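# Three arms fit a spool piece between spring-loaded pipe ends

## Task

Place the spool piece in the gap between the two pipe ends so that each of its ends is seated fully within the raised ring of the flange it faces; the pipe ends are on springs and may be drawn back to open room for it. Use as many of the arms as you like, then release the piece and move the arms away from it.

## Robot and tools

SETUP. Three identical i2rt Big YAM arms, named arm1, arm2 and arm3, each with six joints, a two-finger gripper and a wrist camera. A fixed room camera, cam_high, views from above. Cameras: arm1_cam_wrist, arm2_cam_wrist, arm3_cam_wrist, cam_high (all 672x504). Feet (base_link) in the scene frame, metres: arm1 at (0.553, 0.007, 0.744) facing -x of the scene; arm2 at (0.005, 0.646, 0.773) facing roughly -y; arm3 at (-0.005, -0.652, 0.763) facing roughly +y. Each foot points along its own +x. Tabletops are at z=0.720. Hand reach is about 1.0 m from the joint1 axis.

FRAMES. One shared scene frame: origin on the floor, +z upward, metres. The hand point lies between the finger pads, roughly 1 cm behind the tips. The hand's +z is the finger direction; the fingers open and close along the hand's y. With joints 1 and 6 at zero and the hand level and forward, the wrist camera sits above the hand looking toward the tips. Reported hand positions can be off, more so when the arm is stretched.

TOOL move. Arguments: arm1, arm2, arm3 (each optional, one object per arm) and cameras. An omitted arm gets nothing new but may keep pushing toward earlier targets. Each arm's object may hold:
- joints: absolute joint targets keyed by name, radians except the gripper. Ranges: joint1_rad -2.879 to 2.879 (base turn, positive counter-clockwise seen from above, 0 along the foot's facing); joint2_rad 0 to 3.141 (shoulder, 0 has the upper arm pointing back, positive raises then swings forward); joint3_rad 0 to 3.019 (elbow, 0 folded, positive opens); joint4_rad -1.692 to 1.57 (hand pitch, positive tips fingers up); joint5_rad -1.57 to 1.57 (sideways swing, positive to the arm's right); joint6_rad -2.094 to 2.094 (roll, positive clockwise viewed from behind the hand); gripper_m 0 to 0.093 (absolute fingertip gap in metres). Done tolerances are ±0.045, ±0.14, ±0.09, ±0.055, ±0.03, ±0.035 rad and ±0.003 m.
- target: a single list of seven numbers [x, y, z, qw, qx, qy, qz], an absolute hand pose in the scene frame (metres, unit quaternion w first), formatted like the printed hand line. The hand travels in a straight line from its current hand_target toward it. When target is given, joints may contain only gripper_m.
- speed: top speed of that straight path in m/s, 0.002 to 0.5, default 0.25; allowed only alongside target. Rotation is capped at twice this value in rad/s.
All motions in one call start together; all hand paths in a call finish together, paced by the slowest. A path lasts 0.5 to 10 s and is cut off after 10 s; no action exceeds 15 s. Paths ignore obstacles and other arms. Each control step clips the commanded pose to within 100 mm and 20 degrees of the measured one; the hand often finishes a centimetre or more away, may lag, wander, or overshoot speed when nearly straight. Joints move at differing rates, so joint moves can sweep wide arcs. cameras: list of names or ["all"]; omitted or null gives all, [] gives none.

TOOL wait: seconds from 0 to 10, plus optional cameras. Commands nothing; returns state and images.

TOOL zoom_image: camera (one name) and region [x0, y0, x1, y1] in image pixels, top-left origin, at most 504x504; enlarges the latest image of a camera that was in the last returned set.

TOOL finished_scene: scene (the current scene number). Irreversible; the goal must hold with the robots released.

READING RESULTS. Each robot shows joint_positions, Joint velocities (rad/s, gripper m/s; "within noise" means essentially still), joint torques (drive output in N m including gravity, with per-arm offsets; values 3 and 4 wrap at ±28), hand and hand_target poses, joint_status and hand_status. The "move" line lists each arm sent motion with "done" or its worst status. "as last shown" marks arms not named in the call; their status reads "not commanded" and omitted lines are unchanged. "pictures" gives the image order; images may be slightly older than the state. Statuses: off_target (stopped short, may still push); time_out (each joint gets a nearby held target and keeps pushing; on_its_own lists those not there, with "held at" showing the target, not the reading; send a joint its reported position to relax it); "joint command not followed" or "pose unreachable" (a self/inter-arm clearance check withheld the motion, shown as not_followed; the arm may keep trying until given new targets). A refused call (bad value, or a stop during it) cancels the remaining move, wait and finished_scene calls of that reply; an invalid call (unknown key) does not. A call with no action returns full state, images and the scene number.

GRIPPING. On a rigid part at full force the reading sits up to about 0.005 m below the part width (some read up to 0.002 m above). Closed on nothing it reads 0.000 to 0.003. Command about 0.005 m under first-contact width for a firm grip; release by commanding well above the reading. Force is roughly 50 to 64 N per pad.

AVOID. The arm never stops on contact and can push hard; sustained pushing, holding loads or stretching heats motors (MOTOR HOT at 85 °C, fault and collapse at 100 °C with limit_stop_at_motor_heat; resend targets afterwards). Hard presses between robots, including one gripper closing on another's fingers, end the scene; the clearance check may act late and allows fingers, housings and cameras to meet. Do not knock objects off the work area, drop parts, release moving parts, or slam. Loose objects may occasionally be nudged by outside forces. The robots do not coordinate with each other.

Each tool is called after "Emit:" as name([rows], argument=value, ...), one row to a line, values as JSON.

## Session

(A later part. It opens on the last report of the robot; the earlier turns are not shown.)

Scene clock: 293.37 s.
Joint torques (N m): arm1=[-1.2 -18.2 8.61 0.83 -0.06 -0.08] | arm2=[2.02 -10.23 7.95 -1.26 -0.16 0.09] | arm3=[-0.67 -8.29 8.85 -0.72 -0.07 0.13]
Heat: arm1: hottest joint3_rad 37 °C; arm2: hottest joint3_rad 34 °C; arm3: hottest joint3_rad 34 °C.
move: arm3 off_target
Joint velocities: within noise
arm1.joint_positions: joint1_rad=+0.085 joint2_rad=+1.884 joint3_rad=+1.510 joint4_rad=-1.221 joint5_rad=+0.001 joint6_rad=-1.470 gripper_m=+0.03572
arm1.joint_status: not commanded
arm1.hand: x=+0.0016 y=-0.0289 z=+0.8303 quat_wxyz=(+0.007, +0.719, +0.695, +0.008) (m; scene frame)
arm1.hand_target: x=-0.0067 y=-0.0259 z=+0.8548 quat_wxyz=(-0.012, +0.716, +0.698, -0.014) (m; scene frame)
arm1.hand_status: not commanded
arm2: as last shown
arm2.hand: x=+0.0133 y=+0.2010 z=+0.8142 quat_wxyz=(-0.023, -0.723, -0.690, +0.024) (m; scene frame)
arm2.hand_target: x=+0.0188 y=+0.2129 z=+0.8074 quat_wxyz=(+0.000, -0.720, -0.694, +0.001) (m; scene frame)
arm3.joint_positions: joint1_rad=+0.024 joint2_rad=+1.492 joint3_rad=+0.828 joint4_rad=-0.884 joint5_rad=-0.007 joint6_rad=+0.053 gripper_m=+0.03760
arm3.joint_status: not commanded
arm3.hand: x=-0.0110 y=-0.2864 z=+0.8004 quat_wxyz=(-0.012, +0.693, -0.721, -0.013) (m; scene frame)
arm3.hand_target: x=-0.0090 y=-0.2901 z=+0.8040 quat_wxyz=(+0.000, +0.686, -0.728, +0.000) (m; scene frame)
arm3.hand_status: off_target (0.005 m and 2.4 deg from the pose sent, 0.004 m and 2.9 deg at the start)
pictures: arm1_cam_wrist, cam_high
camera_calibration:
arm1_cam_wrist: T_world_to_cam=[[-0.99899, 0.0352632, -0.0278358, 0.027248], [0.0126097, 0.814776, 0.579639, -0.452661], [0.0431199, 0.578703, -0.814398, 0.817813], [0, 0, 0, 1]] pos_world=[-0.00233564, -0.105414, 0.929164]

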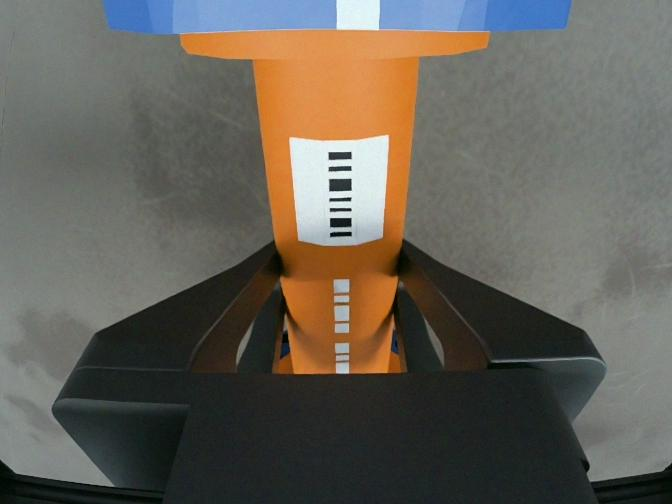

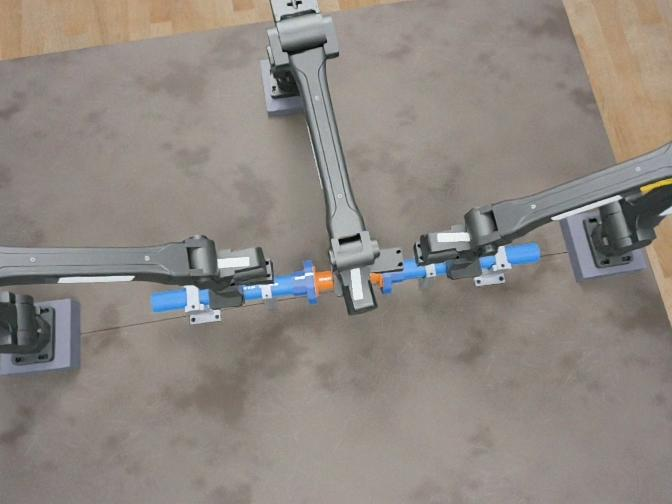

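Emit:
move(arm2={"target": [0.018, 0.201, 0.809, 0, 0.72, 0.694, 0], "speed": 0.02}, arm3={"target": [-0.009, -0.282, 0.805, 0, 0.686, -0.7276, 0], "speed": 0.02}, cameras=["arm1_cam_wrist", "cam_high"])

Emit:
zoom_image(camera="cam_high", region=[290, 250, 340, 310])

Emit:
zoom_image(camera="cam_high", region=[365, 240, 415, 300])

Emit:
zoom_image(camera="arm1_cam_wrist", region=[90, 0, 590, 100])

Scene clock: 302.63 s.
Joint torques (N m): arm1=[-1.2 -18.14 8.92 0.81 -0.07 -0.07] | arm2=[1.79 -9.99 9.06 -0.7 -0.18 0.07] | arm3=[-0.38 -6.83 9.69 -0.61 -0.12 0.11]
Heat: arm1: hottest joint2_rad 37 °C; arm2: hottest joint3_rad 35 °C; arm3: hottest joint3_rad 34 °C.
move: arm2 off_target; arm3 done
Joint velocities: within noise
arm1.joint_positions: joint1_rad=+0.085 joint2_rad=+1.884 joint3_rad=+1.506 joint4_rad=-1.221 joint5_rad=+0.001 joint6_rad=-1.470 gripper_m=+0.03572
arm1.joint_status: not commanded
arm1.hand: x=+0.0032 y=-0.0288 z=+0.8288 quat_wxyz=(+0.008, +0.719, +0.695, +0.010) (m; scene frame)
arm1.hand_target: x=-0.0068 y=-0.0259 z=+0.8549 quat_wxyz=(-0.012, +0.716, +0.698, -0.014) (m; scene frame)
arm1.hand_status: not commanded
arm2.joint_positions: joint1_rad=+0.070 joint2_rad=+1.669 joint3_rad=+1.059 joint4_rad=-0.929 joint5_rad=+0.003 joint6_rad=+0.067 gripper_m=+0.03966
arm2.joint_status: not commanded
arm2.hand: x=+0.0133 y=+0.1985 z=+0.8145 quat_wxyz=(-0.014, -0.723, -0.690, +0.017) (m; scene frame)
arm2.hand_target: x=+0.0179 y=+0.2010 z=+0.8092 quat_wxyz=(+0.000, -0.720, -0.694, +0.001) (m; scene frame)
arm2.hand_status: off_target (0.008 m and 2.6 deg from the pose sent, 0.007 m and 3.9 deg at the start)
arm3.joint_positions: joint1_rad=+0.024 joint2_rad=+1.504 joint3_rad=+0.841 joint4_rad=-0.897 joint5_rad=-0.007 joint6_rad=+0.053 gripper_m=+0.03760
arm3.joint_status: not commanded
arm3.hand: x=-0.0109 y=-0.2845 z=+0.8001 quat_wxyz=(-0.008, +0.693, -0.721, -0.009) (m; scene frame)
arm3.hand_target: x=-0.0090 y=-0.2821 z=+0.8050 quat_wxyz=(+0.000, +0.686, -0.728, +0.000) (m; scene frame)
arm3.hand_status: done (0.006 m and 1.8 deg from the pose sent, 0.007 m and 2.4 deg at the start)
pictures: arm1_cam_wrist, cam_high
camera_calibration:
arm1_cam_wrist: T_world_to_cam=[[-0.998878, 0.0348648, -0.0320554, 0.032367], [0.00982166, 0.814599, 0.579941, -0.452193], [0.0463318, 0.578975, -0.814028, 0.816169], [0, 0, 0, 1]] pos_world=[-0.00104261, -0.105314, 0.927667]

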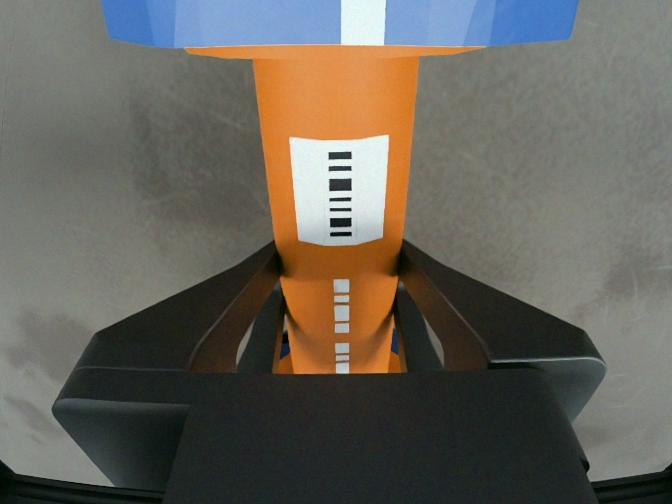

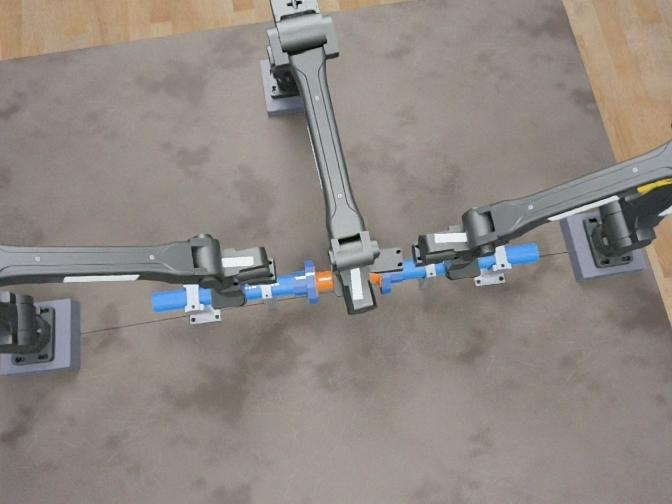

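Scaled by 8.400 from the camera's 672x504 image, which has a finer 960x720 frame.

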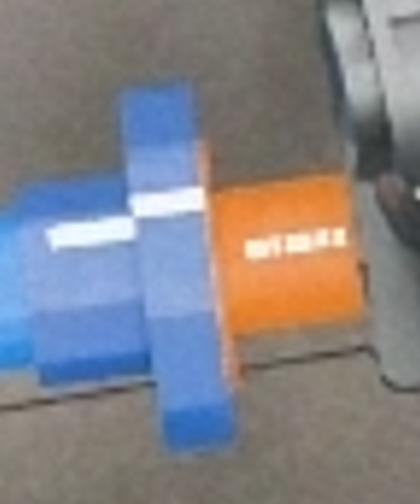

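Scaled by 8.400 from the camera's 672x504 image, which has a finer 960x720 frame.

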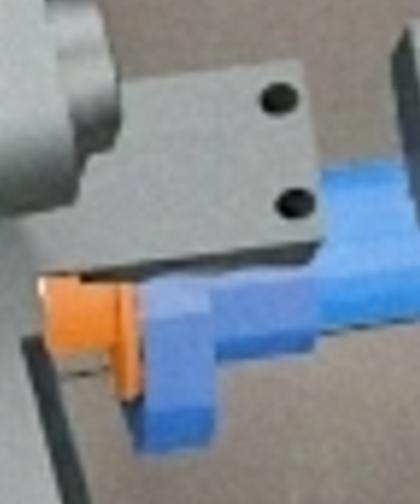

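Scaled by 1.008 from the camera's 672x504 image, which has a finer 960x720 frame.

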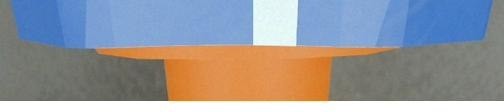

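Emit:
move(arm2={"target": [0.016, 0.184, 0.811, 0, 0.72, 0.694, 0], "speed": 0.02}, arm3={"target": [-0.009, -0.273, 0.805, 0, 0.686, -0.7276, 0], "speed": 0.02}, cameras=["arm1_cam_wrist", "cam_high"])

Emit:
zoom_image(camera="cam_high", region=[290, 250, 340, 310])

Emit:
zoom_image(camera="cam_high", region=[365, 240, 415, 300])

Emit:
zoom_image(camera="arm1_cam_wrist", region=[90, 0, 590, 100])

Scene clock: 309.40 s.
Joint torques (N m): arm1=[-1.14 -18.14 9.01 0.77 -0.11 -0.07] | arm2=[1.38 -9.7 10.58 0.14 -0.2 0.02] | arm3=[-1.67 -7.18 10.74 -0.13 -0.06 0.09]
Heat: arm1: hottest joint2_rad 37 °C; arm2: hottest joint3_rad 36 °C; arm3: hottest joint3_rad 35 °C.
move: arm2 off_target; arm3 off_target
Joint velocities: within noise
arm1.joint_positions: joint1_rad=+0.085 joint2_rad=+1.884 joint3_rad=+1.504 joint4_rad=-1.220 joint5_rad=+0.002 joint6_rad=-1.470 gripper_m=+0.03572
arm1.joint_status: not commanded
arm1.hand: x=+0.0035 y=-0.0285 z=+0.8283 quat_wxyz=(+0.008, +0.719, +0.695, +0.010) (m; scene frame)
arm1.hand_target: x=-0.0068 y=-0.0259 z=+0.8548 quat_wxyz=(-0.012, +0.716, +0.698, -0.014) (m; scene frame)
arm1.hand_status: not commanded
arm2.joint_positions: joint1_rad=+0.070 joint2_rad=+1.694 joint3_rad=+1.095 joint4_rad=-0.973 joint5_rad=+0.003 joint6_rad=+0.067 gripper_m=+0.03966
arm2.joint_status: not commanded
arm2.hand: x=+0.0132 y=+0.1956 z=+0.8146 quat_wxyz=(-0.001, -0.723, -0.690, +0.005) (m; scene frame)
arm2.hand_target: x=+0.0160 y=+0.1844 z=+0.8111 quat_wxyz=(+0.000, -0.720, -0.694, +0.000) (m; scene frame)
arm2.hand_status: off_target (0.012 m and 0.8 deg from the pose sent, 0.015 m and 2.6 deg at the start)
arm3.joint_positions: joint1_rad=+0.024 joint2_rad=+1.516 joint3_rad=+0.855 joint4_rad=-0.914 joint5_rad=-0.007 joint6_rad=+0.053 gripper_m=+0.03760
arm3.joint_status: not commanded
arm3.hand: x=-0.0109 y=-0.2830 z=+0.8001 quat_wxyz=(-0.003, +0.693, -0.721, -0.003) (m; scene frame)
arm3.hand_target: x=-0.0090 y=-0.2732 z=+0.8050 quat_wxyz=(+0.000, +0.686, -0.728, +0.000) (m; scene frame)
arm3.hand_status: off_target (0.011 m and 1.3 deg from the pose sent, 0.013 m and 1.8 deg at the start)
pictures: arm1_cam_wrist, cam_high
camera_calibration:
arm1_cam_wrist: T_world_to_cam=[[-0.99887, 0.0348594, -0.0322941, 0.0328611], [0.00962591, 0.813943, 0.580866, -0.452796], [0.0465342, 0.579899, -0.813359, 0.815005], [0, 0, 0, 1]] pos_world=[-0.000743064, -0.105216, 0.926966]

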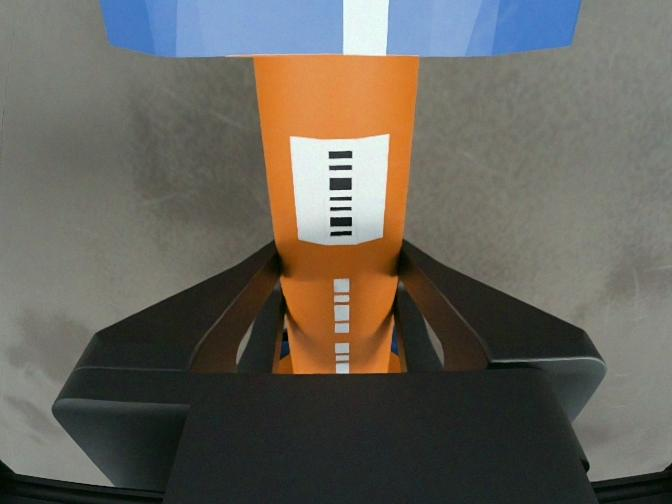

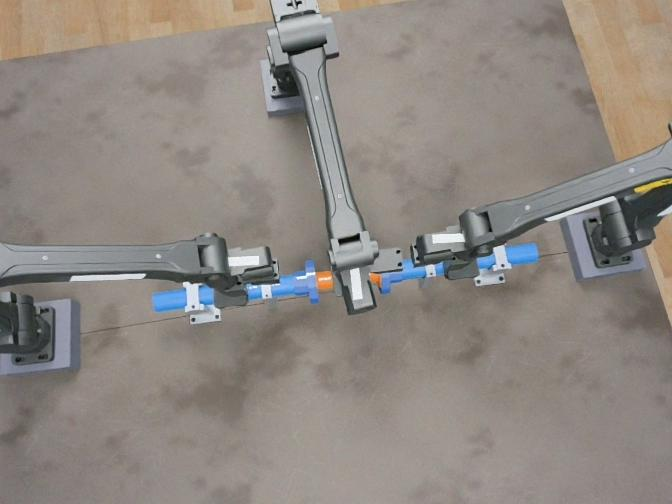

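Scaled by 8.400 from the camera's 672x504 image, which has a finer 960x720 frame.

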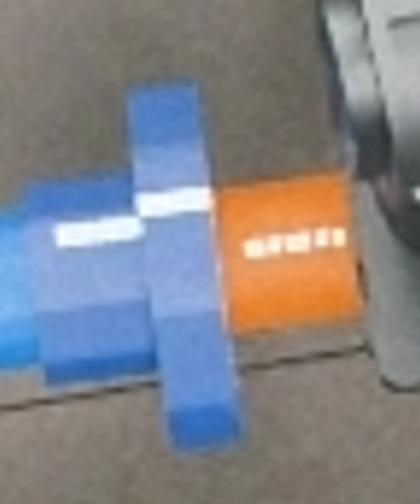

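Scaled by 8.400 from the camera's 672x504 image, which has a finer 960x720 frame.

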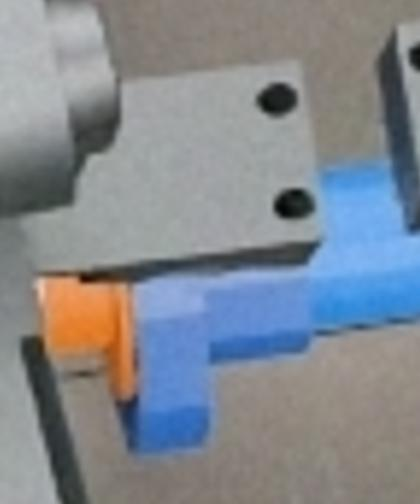

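Scaled by 1.008 from the camera's 672x504 image, which has a finer 960x720 frame.

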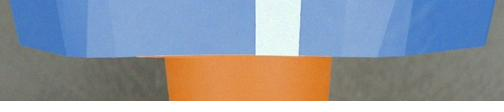

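Emit:
move(arm1={"joints": {"gripper_m": 0.06}}, cameras=["arm1_cam_wrist", "cam_high"])

Emit:
zoom_image(camera="cam_high", region=[290, 250, 340, 310])

Emit:
zoom_image(camera="cam_high", region=[365, 240, 415, 300])

Scene clock: 318.63 s.
Joint torques (N m): arm1=[-1.14 -16.15 9.16 0.83 -0.11 -0.07] | arm2=[1.44 -9.93 10.26 0.13 -0.21 0.02] | arm3=[-0.26 -7.36 10.21 0.13 -0.09 0.12]
Heat: arm1: hottest joint3_rad 38 °C; arm2: hottest joint3_rad 37 °C; arm3: hottest joint3_rad 35 °C.
move: arm1 done
Joint velocities: within noise
arm1.joint_positions: joint1_rad=+0.085 joint2_rad=+1.858 joint3_rad=+1.504 joint4_rad=-1.220 joint5_rad=+0.002 joint6_rad=-1.471 gripper_m=+0.05992
arm1.joint_status: all done
arm1.hand: x=+0.0024 y=-0.0286 z=+0.8425 quat_wxyz=(-0.001, +0.719, +0.695, +0.000) (m; scene frame)
arm1.hand_target: x=-0.0068 y=-0.0259 z=+0.8548 quat_wxyz=(-0.012, +0.716, +0.698, -0.014) (m; scene frame)
arm1.hand_status: not commanded
arm2.joint_positions: joint1_rad=+0.070 joint2_rad=+1.697 joint3_rad=+1.098 joint4_rad=-0.973 joint5_rad=+0.003 joint6_rad=+0.067 gripper_m=+0.03966
arm2.joint_status: not commanded
arm2.hand: x=+0.0133 y=+0.1941 z=+0.8145 quat_wxyz=(-0.002, -0.723, -0.690, +0.005) (m; scene frame)
arm2.hand_target: x=+0.0160 y=+0.1844 z=+0.8110 quat_wxyz=(+0.000, -0.720, -0.694, +0.000) (m; scene frame)
arm2.hand_status: not commanded
arm3: as last shown
arm3.joint_positions: joint1_rad=+0.024 joint2_rad=+1.519 joint3_rad=+0.858 joint4_rad=-0.916 joint5_rad=-0.007 joint6_rad=+0.052 gripper_m=+0.03760
arm3.hand: x=-0.0109 y=-0.2823 z=+0.8001 quat_wxyz=(-0.003, +0.693, -0.720, -0.003) (m; scene frame)
pictures: arm1_cam_wrist, cam_high
camera_calibration:
arm1_cam_wrist: T_world_to_cam=[[-0.999388, 0.034504, -0.00574218, 0.00983287], [0.02481, 0.814961, 0.578985, -0.459384], [0.024657, 0.578488, -0.815318, 0.828285], [0, 0, 0, 1]] pos_world=[0.000801157, -0.105113, 0.941349]

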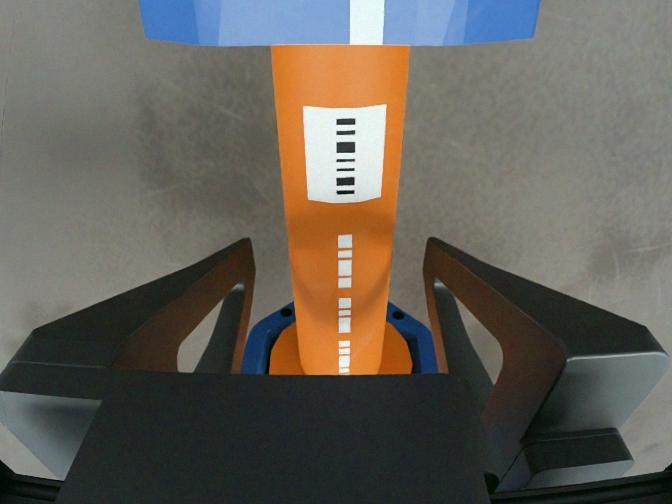

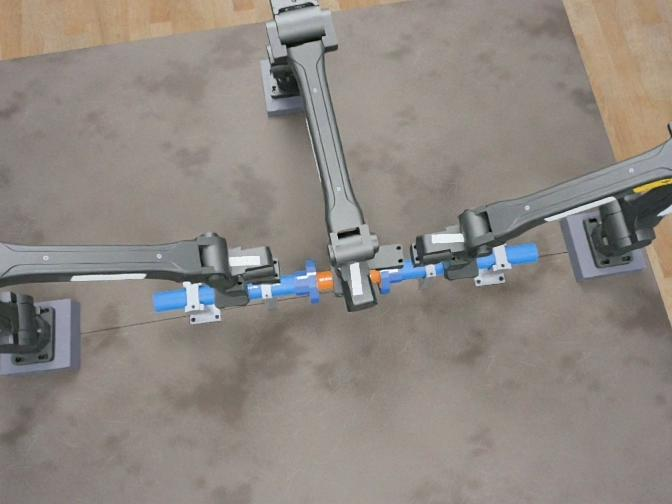

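Scaled by 8.400 from the camera's 672x504 image, which has a finer 960x720 frame.

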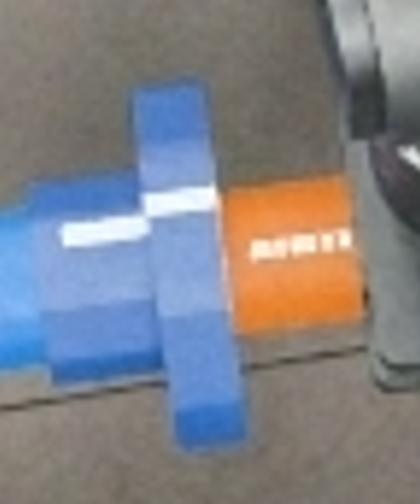

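Scaled by 8.400 from the camera's 672x504 image, which has a finer 960x720 frame.

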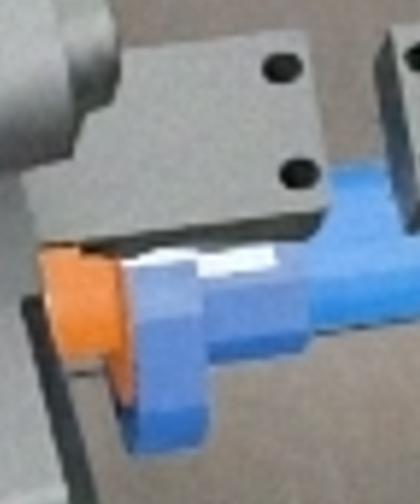

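Emit:
move(arm1={"joints": {"gripper_m": 0.085}}, cameras=[])

Emit:
move(arm1={"target": [0.0, -0.0275, 0.97, 0, 0.718, 0.696, 0], "speed": 0.1}, cameras=["arm1_cam_wrist"])

Emit:
zoom_image(camera="arm1_cam_wrist", region=[180, 0, 500, 300])

Scene clock: 326.00 s.
Joint torques (N m): arm1=[-1.2 -16.09 9.14 0.81 -0.11 -0.07] | arm2=[1.38 -9.88 10.26 0.14 -0.21 0.02] | arm3=[-0.79 -7.12 10.43 0.02 -0.07 0.18]
Heat: arm1: hottest joint3_rad 38 °C; arm2: hottest joint3_rad 38 °C; arm3: hottest joint3_rad 36 °C.
move: arm1 done
Joint velocities: arm1=[within noise] | arm2=[0.015 -0.005 -0.017 0.012 0.022 -0.168 0] | arm3=[within noise]
arm1.joint_positions: joint1_rad=+0.085 joint2_rad=+1.858 joint3_rad=+1.504 joint4_rad=-1.220 joint5_rad=+0.002 joint6_rad=-1.471 gripper_m=+0.08483
arm1.joint_status: all done
arm1.hand: x=+0.0024 y=-0.0286 z=+0.8425 quat_wxyz=(-0.001, +0.719, +0.695, +0.000) (m; scene frame)
arm1.hand_target: x=-0.0068 y=-0.0259 z=+0.8548 quat_wxyz=(-0.012, +0.716, +0.698, -0.014) (m; scene frame)
arm1.hand_status: not commanded
arm2, arm3: as last shown
pictures: none
No camera images: "cameras" was empty.

Scene clock: 327.90 s.
Joint torques (N m): arm1=[-0.91 -16.03 11.96 -0.13 -0.11 0.03] | arm2=[1.44 -9.93 10.26 0.13 -0.21 0.02] | arm3=[-1.32 -7.24 10.44 0.06 -0.1 0.15]
Heat: arm1: hottest joint3_rad 38 °C; arm2: hottest joint3_rad 38 °C; arm3: hottest joint3_rad 36 °C.
move: arm1 off_target
Joint velocities: within noise
arm1.joint_positions: joint1_rad=+0.085 joint2_rad=+1.807 joint3_rad=+1.708 joint4_rad=-1.523 joint5_rad=+0.002 joint6_rad=-1.471 gripper_m=+0.08490
arm1.joint_status: not commanded
arm1.hand: x=+0.0107 y=-0.0280 z=+0.9453 quat_wxyz=(+0.015, +0.719, +0.695, +0.019) (m; scene frame)
arm1.hand_target: x=+0.0011 y=-0.0274 z=+0.9698 quat_wxyz=(+0.000, +0.718, +0.696, +0.000) (m; scene frame)
arm1.hand_status: off_target (0.027 m and 2.8 deg from the pose sent, 0.128 m and 0.2 deg at the start)
arm2, arm3: as last shown
pictures: arm1_cam_wrist
camera_calibration:
arm1_cam_wrist: T_world_to_cam=[[-0.99789, 0.0345011, -0.0549966, 0.0652307], [-0.00397127, 0.813085, 0.582131, -0.522375], [0.0648011, 0.581121, -0.811233, 0.907388], [0, 0, 0, 1]] pos_world=[0.00421889, -0.104818, 1.04378]

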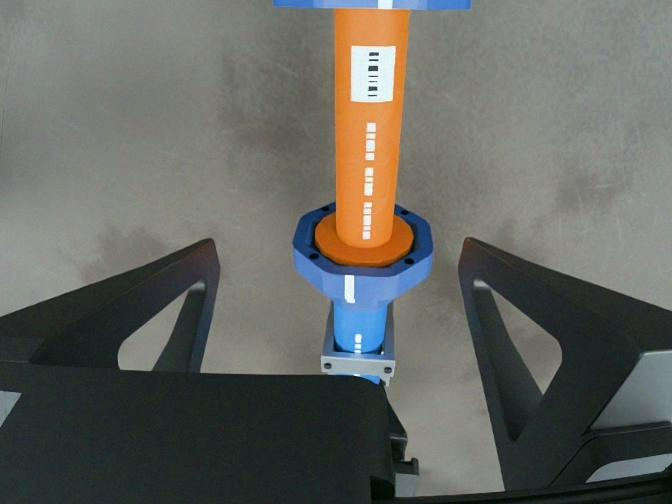

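Scaled by 1.575 from the camera's 672x504 image, which has a finer 960x720 frame.

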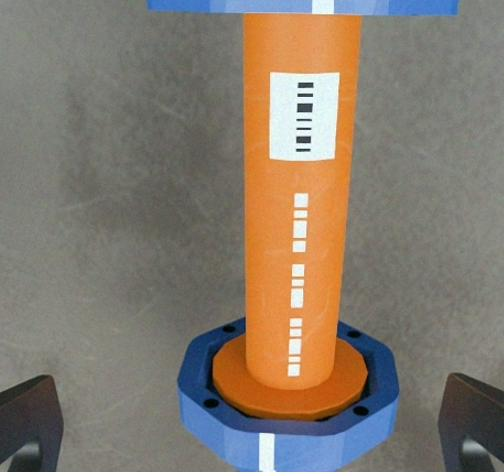

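Emit:
move(arm1={"target": [0.13, -0.03, 1.06, 0, 0.718, 0.696, 0], "speed": 0.15}, arm2={"joints": {"gripper_m": 0.06}, "target": [0.0155, 0.193, 0.8125, 0, 0.72, 0.694, 0], "speed": 0.03}, arm3={"joints": {"gripper_m": 0.06}, "target": [-0.009, -0.282, 0.803, 0, 0.686, -0.7276, 0], "speed": 0.03}, cameras=["cam_high"])

Emit:
zoom_image(camera="cam_high", region=[290, 245, 410, 315])

Scene clock: 334.97 s.
Joint torques (N m): arm1=[-0.15 -10.46 8.58 0.05 -0.11 0.27] | arm2=[1.38 -12.45 8.09 0.24 -0.12 0.02] | arm3=[-1.9 -8.47 7.84 0.79 -0.1 0.08]
Heat: arm1: hottest joint3_rad 39 °C; arm2: hottest joint3_rad 39 °C; arm3: hottest joint3_rad 37 °C.
move: arm1 done; arm2 done; arm3 done
Joint velocities: within noise
arm1.joint_positions: joint1_rad=+0.100 joint2_rad=+1.452 joint3_rad=+1.565 joint4_rad=-1.667 joint5_rad=+0.002 joint6_rad=-1.466 gripper_m=+0.08490
arm1.joint_status: not commanded
arm1.hand: x=+0.1273 y=-0.0268 z=+1.0574 quat_wxyz=(-0.007, +0.715, +0.699, -0.007) (m; scene frame)
arm1.hand_target: x=+0.1299 y=-0.0299 z=+1.0597 quat_wxyz=(-0.005, +0.718, +0.696, -0.006) (m; scene frame)
arm1.hand_status: done (0.005 m and 1.2 deg from the pose sent, 0.165 m and 2.8 deg at the start; a joint's target at an end of its range on 27 of 58 steps)
arm2.joint_positions: joint1_rad=+0.070 joint2_rad=+1.707 joint3_rad=+1.098 joint4_rad=-0.974 joint5_rad=+0.002 joint6_rad=+0.067 gripper_m=+0.05991
arm2.joint_status: all done
arm2.hand: x=+0.0136 y=+0.1952 z=+0.8102 quat_wxyz=(+0.002, -0.723, -0.690, +0.001) (m; scene frame)
arm2.hand_target: x=+0.0155 y=+0.1930 z=+0.8125 quat_wxyz=(+0.000, -0.720, -0.694, +0.000) (m; scene frame)
arm2.hand_status: done (0.004 m and 0.6 deg from the pose sent, 0.003 m and 0.9 deg at the start)
arm3.joint_positions: joint1_rad=+0.024 joint2_rad=+1.519 joint3_rad=+0.859 joint4_rad=-0.932 joint5_rad=-0.007 joint6_rad=+0.057 gripper_m=+0.05995
arm3.joint_status: all done
arm3.hand: x=-0.0109 y=-0.2857 z=+0.8004 quat_wxyz=(+0.003, +0.692, -0.722, +0.003) (m; scene frame)
arm3.hand_target: x=-0.0090 y=-0.2821 z=+0.8029 quat_wxyz=(+0.000, +0.686, -0.728, +0.000) (m; scene frame)
arm3.hand_status: done (0.005 m and 1.0 deg from the pose sent, 0.003 m and 1.3 deg at the start)
pictures: cam_high

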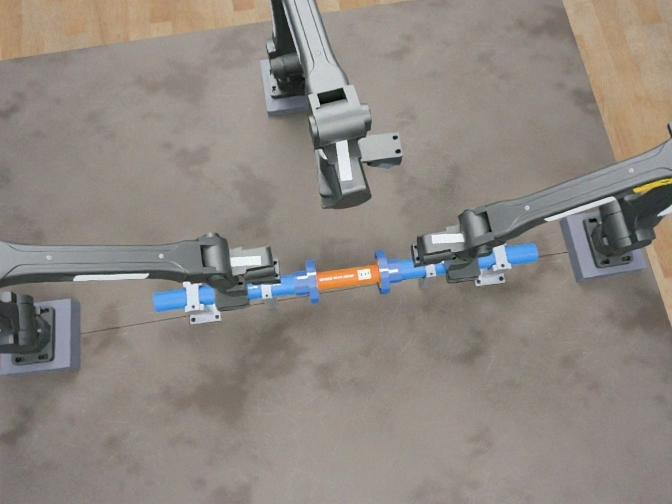

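Scaled by 4.200 from the camera's 672x504 image, which has a finer 960x720 frame.

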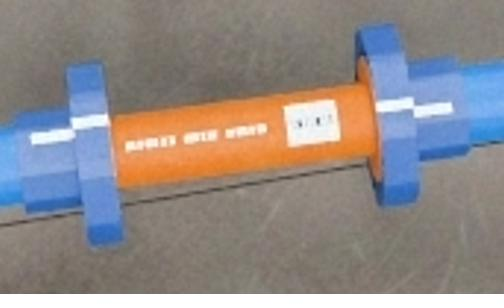

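Seated. Open fully and lift arms 2 and 3.

Emit:
move(arm2={"joints": {"gripper_m": 0.085}}, arm3={"joints": {"gripper_m": 0.085}}, cameras=[])

Emit:
move(arm2={"target": [0.0135, 0.1955, 0.97, 0, 0.72, 0.694, 0], "speed": 0.12}, arm3={"target": [-0.0105, -0.2855, 0.97, 0, 0.686, -0.7276, 0], "speed": 0.12}, cameras=["arm1_cam_wrist", "cam_high"])

Emit:
zoom_image(camera="cam_high", region=[290, 245, 410, 315])

Scene clock: 339.73 s.
Joint torques (N m): arm1=[-0.09 -10.46 8.59 0.05 -0.11 0.27] | arm2=[1.38 -12.4 8.09 0.23 -0.11 0.01] | arm3=[-1.32 -8.53 7.84 0.7 -0.05 0.1]
Heat: arm1: hottest joint3_rad 39 °C; arm2: hottest joint3_rad 39 °C; arm3: hottest joint3_rad 37 °C.
move: arm2 done; arm3 done
Joint velocities: within noise
arm1: as last shown
arm2.joint_positions: joint1_rad=+0.070 joint2_rad=+1.707 joint3_rad=+1.098 joint4_rad=-0.974 joint5_rad=+0.002 joint6_rad=+0.067 gripper_m=+0.08481
arm2.joint_status: all done
arm2.hand: x=+0.0136 y=+0.1952 z=+0.8102 quat_wxyz=(+0.002, -0.723, -0.690, +0.001) (m; scene frame)
arm2.hand_target: x=+0.0155 y=+0.1930 z=+0.8125 quat_wxyz=(+0.000, -0.720, -0.694, +0.000) (m; scene frame)
arm2.hand_status: not commanded
arm3.joint_positions: joint1_rad=+0.024 joint2_rad=+1.519 joint3_rad=+0.859 joint4_rad=-0.932 joint5_rad=-0.007 joint6_rad=+0.058 gripper_m=+0.08485
arm3.joint_status: all done
arm3.hand: x=-0.0109 y=-0.2857 z=+0.8004 quat_wxyz=(+0.003, +0.692, -0.722, +0.003) (m; scene frame)
arm3.hand_target: x=-0.0090 y=-0.2821 z=+0.8029 quat_wxyz=(+0.000, +0.686, -0.728, +0.000) (m; scene frame)
arm3.hand_status: not commanded
pictures: none
No camera images: "cameras" was empty.

Scene clock: 341.87 s.
Joint torques (N m): arm1=[-0.15 -10.52 8.58 0.05 -0.11 0.27] | arm2=[1.03 -12.16 12.83 0.12 -0.1 0] | arm3=[-1.67 -7.47 12.72 0.4 -0.06 0.1]
Heat: arm1: hottest joint3_rad 39 °C; arm2: hottest joint3_rad 39 °C; arm3: hottest joint3_rad 37 °C.
move: arm2 off_target; arm3 off_target
Joint velocities: within noise
arm1: as last shown
arm2.joint_positions: joint1_rad=+0.070 joint2_rad=+1.550 joint3_rad=+1.300 joint4_rad=-1.380 joint5_rad=+0.002 joint6_rad=+0.065 gripper_m=+0.08489
arm2.joint_status: not commanded
arm2.hand: x=+0.0135 y=+0.2103 z=+0.9484 quat_wxyz=(+0.019, -0.722, -0.691, -0.015) (m; scene frame)
arm2.hand_target: x=+0.0135 y=+0.1965 z=+0.9701 quat_wxyz=(+0.000, -0.720, -0.694, +0.000) (m; scene frame)
arm2.hand_status: off_target (0.026 m and 2.8 deg from the pose sent, 0.160 m and 0.6 deg at the start)
arm3.joint_positions: joint1_rad=+0.024 joint2_rad=+1.329 joint3_rad=+1.104 joint4_rad=-1.402 joint5_rad=-0.007 joint6_rad=+0.058 gripper_m=+0.08492
arm3.joint_status: not commanded
arm3.hand: x=-0.0117 y=-0.2986 z=+0.9519 quat_wxyz=(+0.014, +0.691, -0.723, +0.015) (m; scene frame)
arm3.hand_target: x=-0.0105 y=-0.2862 z=+0.9700 quat_wxyz=(+0.000, +0.686, -0.728, +0.000) (m; scene frame)
arm3.hand_status: off_target (0.022 m and 2.5 deg from the pose sent, 0.170 m and 1.0 deg at the start)
pictures: arm1_cam_wrist, cam_high
camera_calibration:
arm1_cam_wrist: T_world_to_cam=[[-0.999624, 0.0241925, 0.0128942, 0.115869], [0.0271968, 0.816039, 0.577357, -0.58703], [0.00344548, 0.577491, -0.81639, 1.0032], [0, 0, 0, 1]] pos_world=[0.128334, -0.103103, 1.15644]

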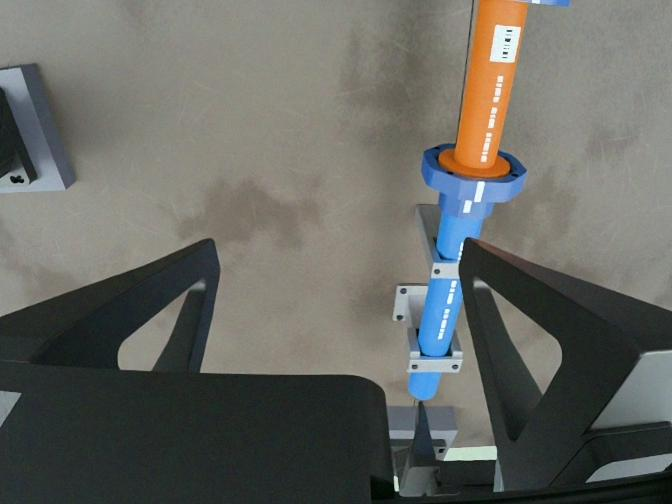

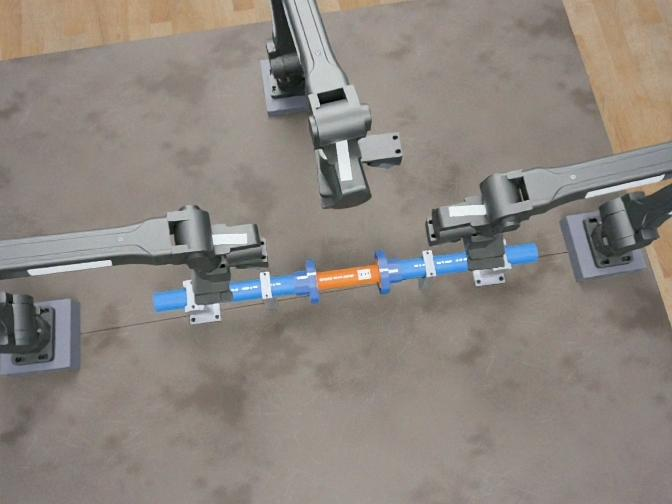

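Scaled by 4.200 from the camera's 672x504 image, which has a finer 960x720 frame.

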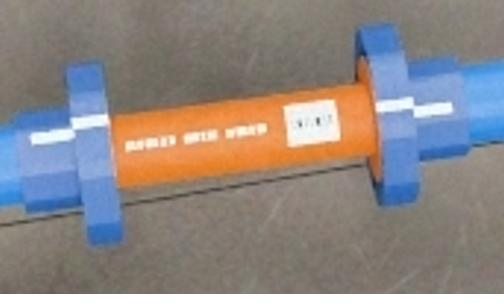

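Emit:
move(arm1={"joints": {"joint6_rad": 1.68}}, arm2={"target": [0.0135, 0.31, 1.0, 0, 0.72, 0.694, 0], "speed": 0.15}, arm3={"target": [-0.0105, -0.40, 1.0, 0, 0.686, -0.7276, 0], "speed": 0.15}, cameras=["arm1_cam_wrist", "cam_high"])

Emit:
zoom_image(camera="cam_high", region=[290, 245, 410, 315])

Scene clock: 349.97 s.
Joint torques (N m): arm1=[-0.15 -10.46 8.57 0.03 0.05 0.28] | arm2=[1.44 -7.77 8.2 0.16 -0.12 0.05] | arm3=[-0.15 -2.73 8.83 0.59 -0.06 0.06]
Heat: arm1: hottest joint3_rad 40 °C; arm2: hottest joint3_rad 41 °C; arm3: hottest joint3_rad 38 °C.
move: arm1 done; arm2 done; arm3 done
Joint velocities: within noise
arm1.joint_positions: joint1_rad=+0.101 joint2_rad=+1.452 joint3_rad=+1.565 joint4_rad=-1.667 joint5_rad=+0.001 joint6_rad=+1.665 gripper_m=+0.08498
arm1.joint_status: all done
arm1.hand: x=+0.1273 y=-0.0270 z=+1.0574 quat_wxyz=(+0.007, +0.703, -0.711, -0.007) (m; scene frame)
arm1.hand_target: x=+0.1299 y=-0.0300 z=+1.0597 quat_wxyz=(+0.006, +0.700, -0.714, -0.005) (m; scene frame)
arm1.hand_status: not commanded
arm2.joint_positions: joint1_rad=+0.070 joint2_rad=+1.242 joint3_rad=+1.135 joint4_rad=-1.464 joint5_rad=+0.002 joint6_rad=+0.064 gripper_m=+0.08489
arm2.joint_status: not commanded
arm2.hand: x=+0.0117 y=+0.3048 z=+1.0009 quat_wxyz=(-0.002, -0.722, -0.692, +0.005) (m; scene frame)
arm2.hand_target: x=+0.0134 y=+0.3099 z=+1.0000 quat_wxyz=(+0.000, -0.720, -0.694, +0.000) (m; scene frame)
arm2.hand_status: done (0.006 m and 0.7 deg from the pose sent, 0.112 m and 2.9 deg at the start)
arm3.joint_positions: joint1_rad=+0.024 joint2_rad=+1.009 joint3_rad=+0.991 joint4_rad=-1.558 joint5_rad=-0.007 joint6_rad=+0.062 gripper_m=+0.08492
arm3.joint_status: not commanded
arm3.hand: x=-0.0107 y=-0.3968 z=+1.0013 quat_wxyz=(-0.003, +0.690, -0.724, -0.003) (m; scene frame)
arm3.hand_target: x=-0.0105 y=-0.4000 z=+1.0001 quat_wxyz=(+0.000, +0.686, -0.728, +0.000) (m; scene frame)
arm3.hand_status: done (0.003 m and 0.8 deg from the pose sent, 0.112 m and 2.5 deg at the start)
pictures: arm1_cam_wrist, cam_high
camera_calibration:
arm1_cam_wrist: T_world_to_cam=[[0.999592, -0.0126739, -0.0255987, -0.0989459], [0.00447415, -0.815645, 0.578536, -0.629204], [-0.0282117, -0.578414, -0.815255, 0.975006], [0, 0, 0, 1]] pos_world=[0.129227, 0.0494963, 1.15636]

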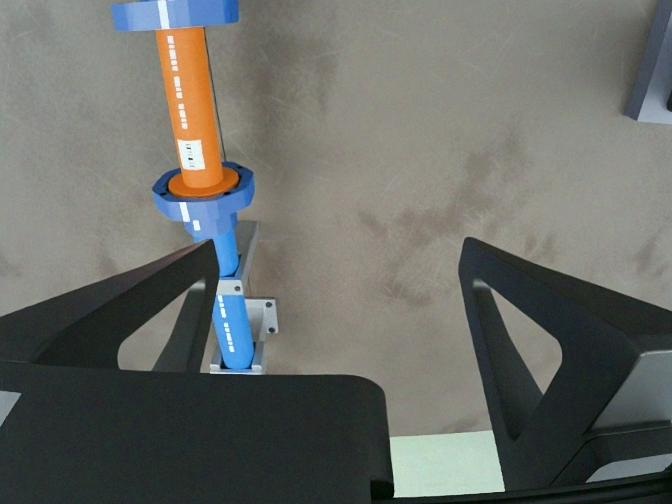

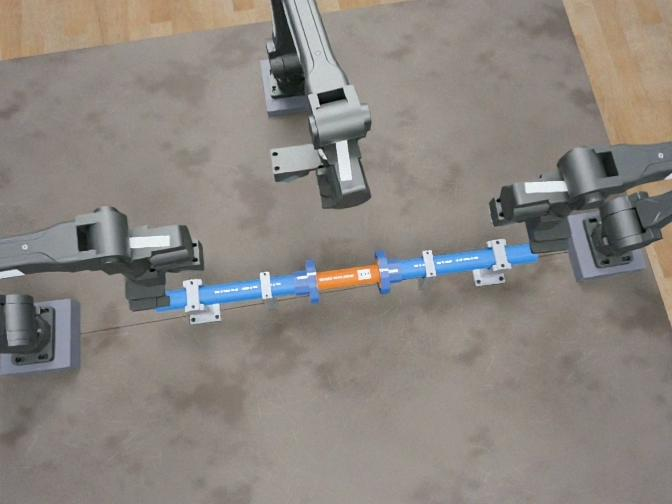

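Scaled by 4.200 from the camera's 672x504 image, which has a finer 960x720 frame.

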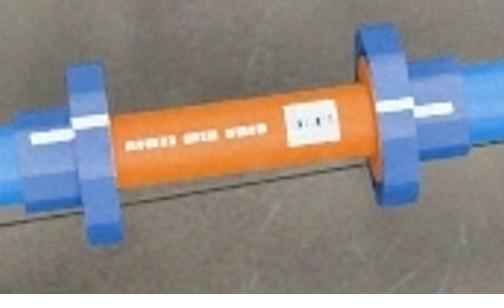

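Both ends are seated inside the rings, and all arms are clear.

Emit:
finished_scene(scene=2)

The scene is finished: the task was done.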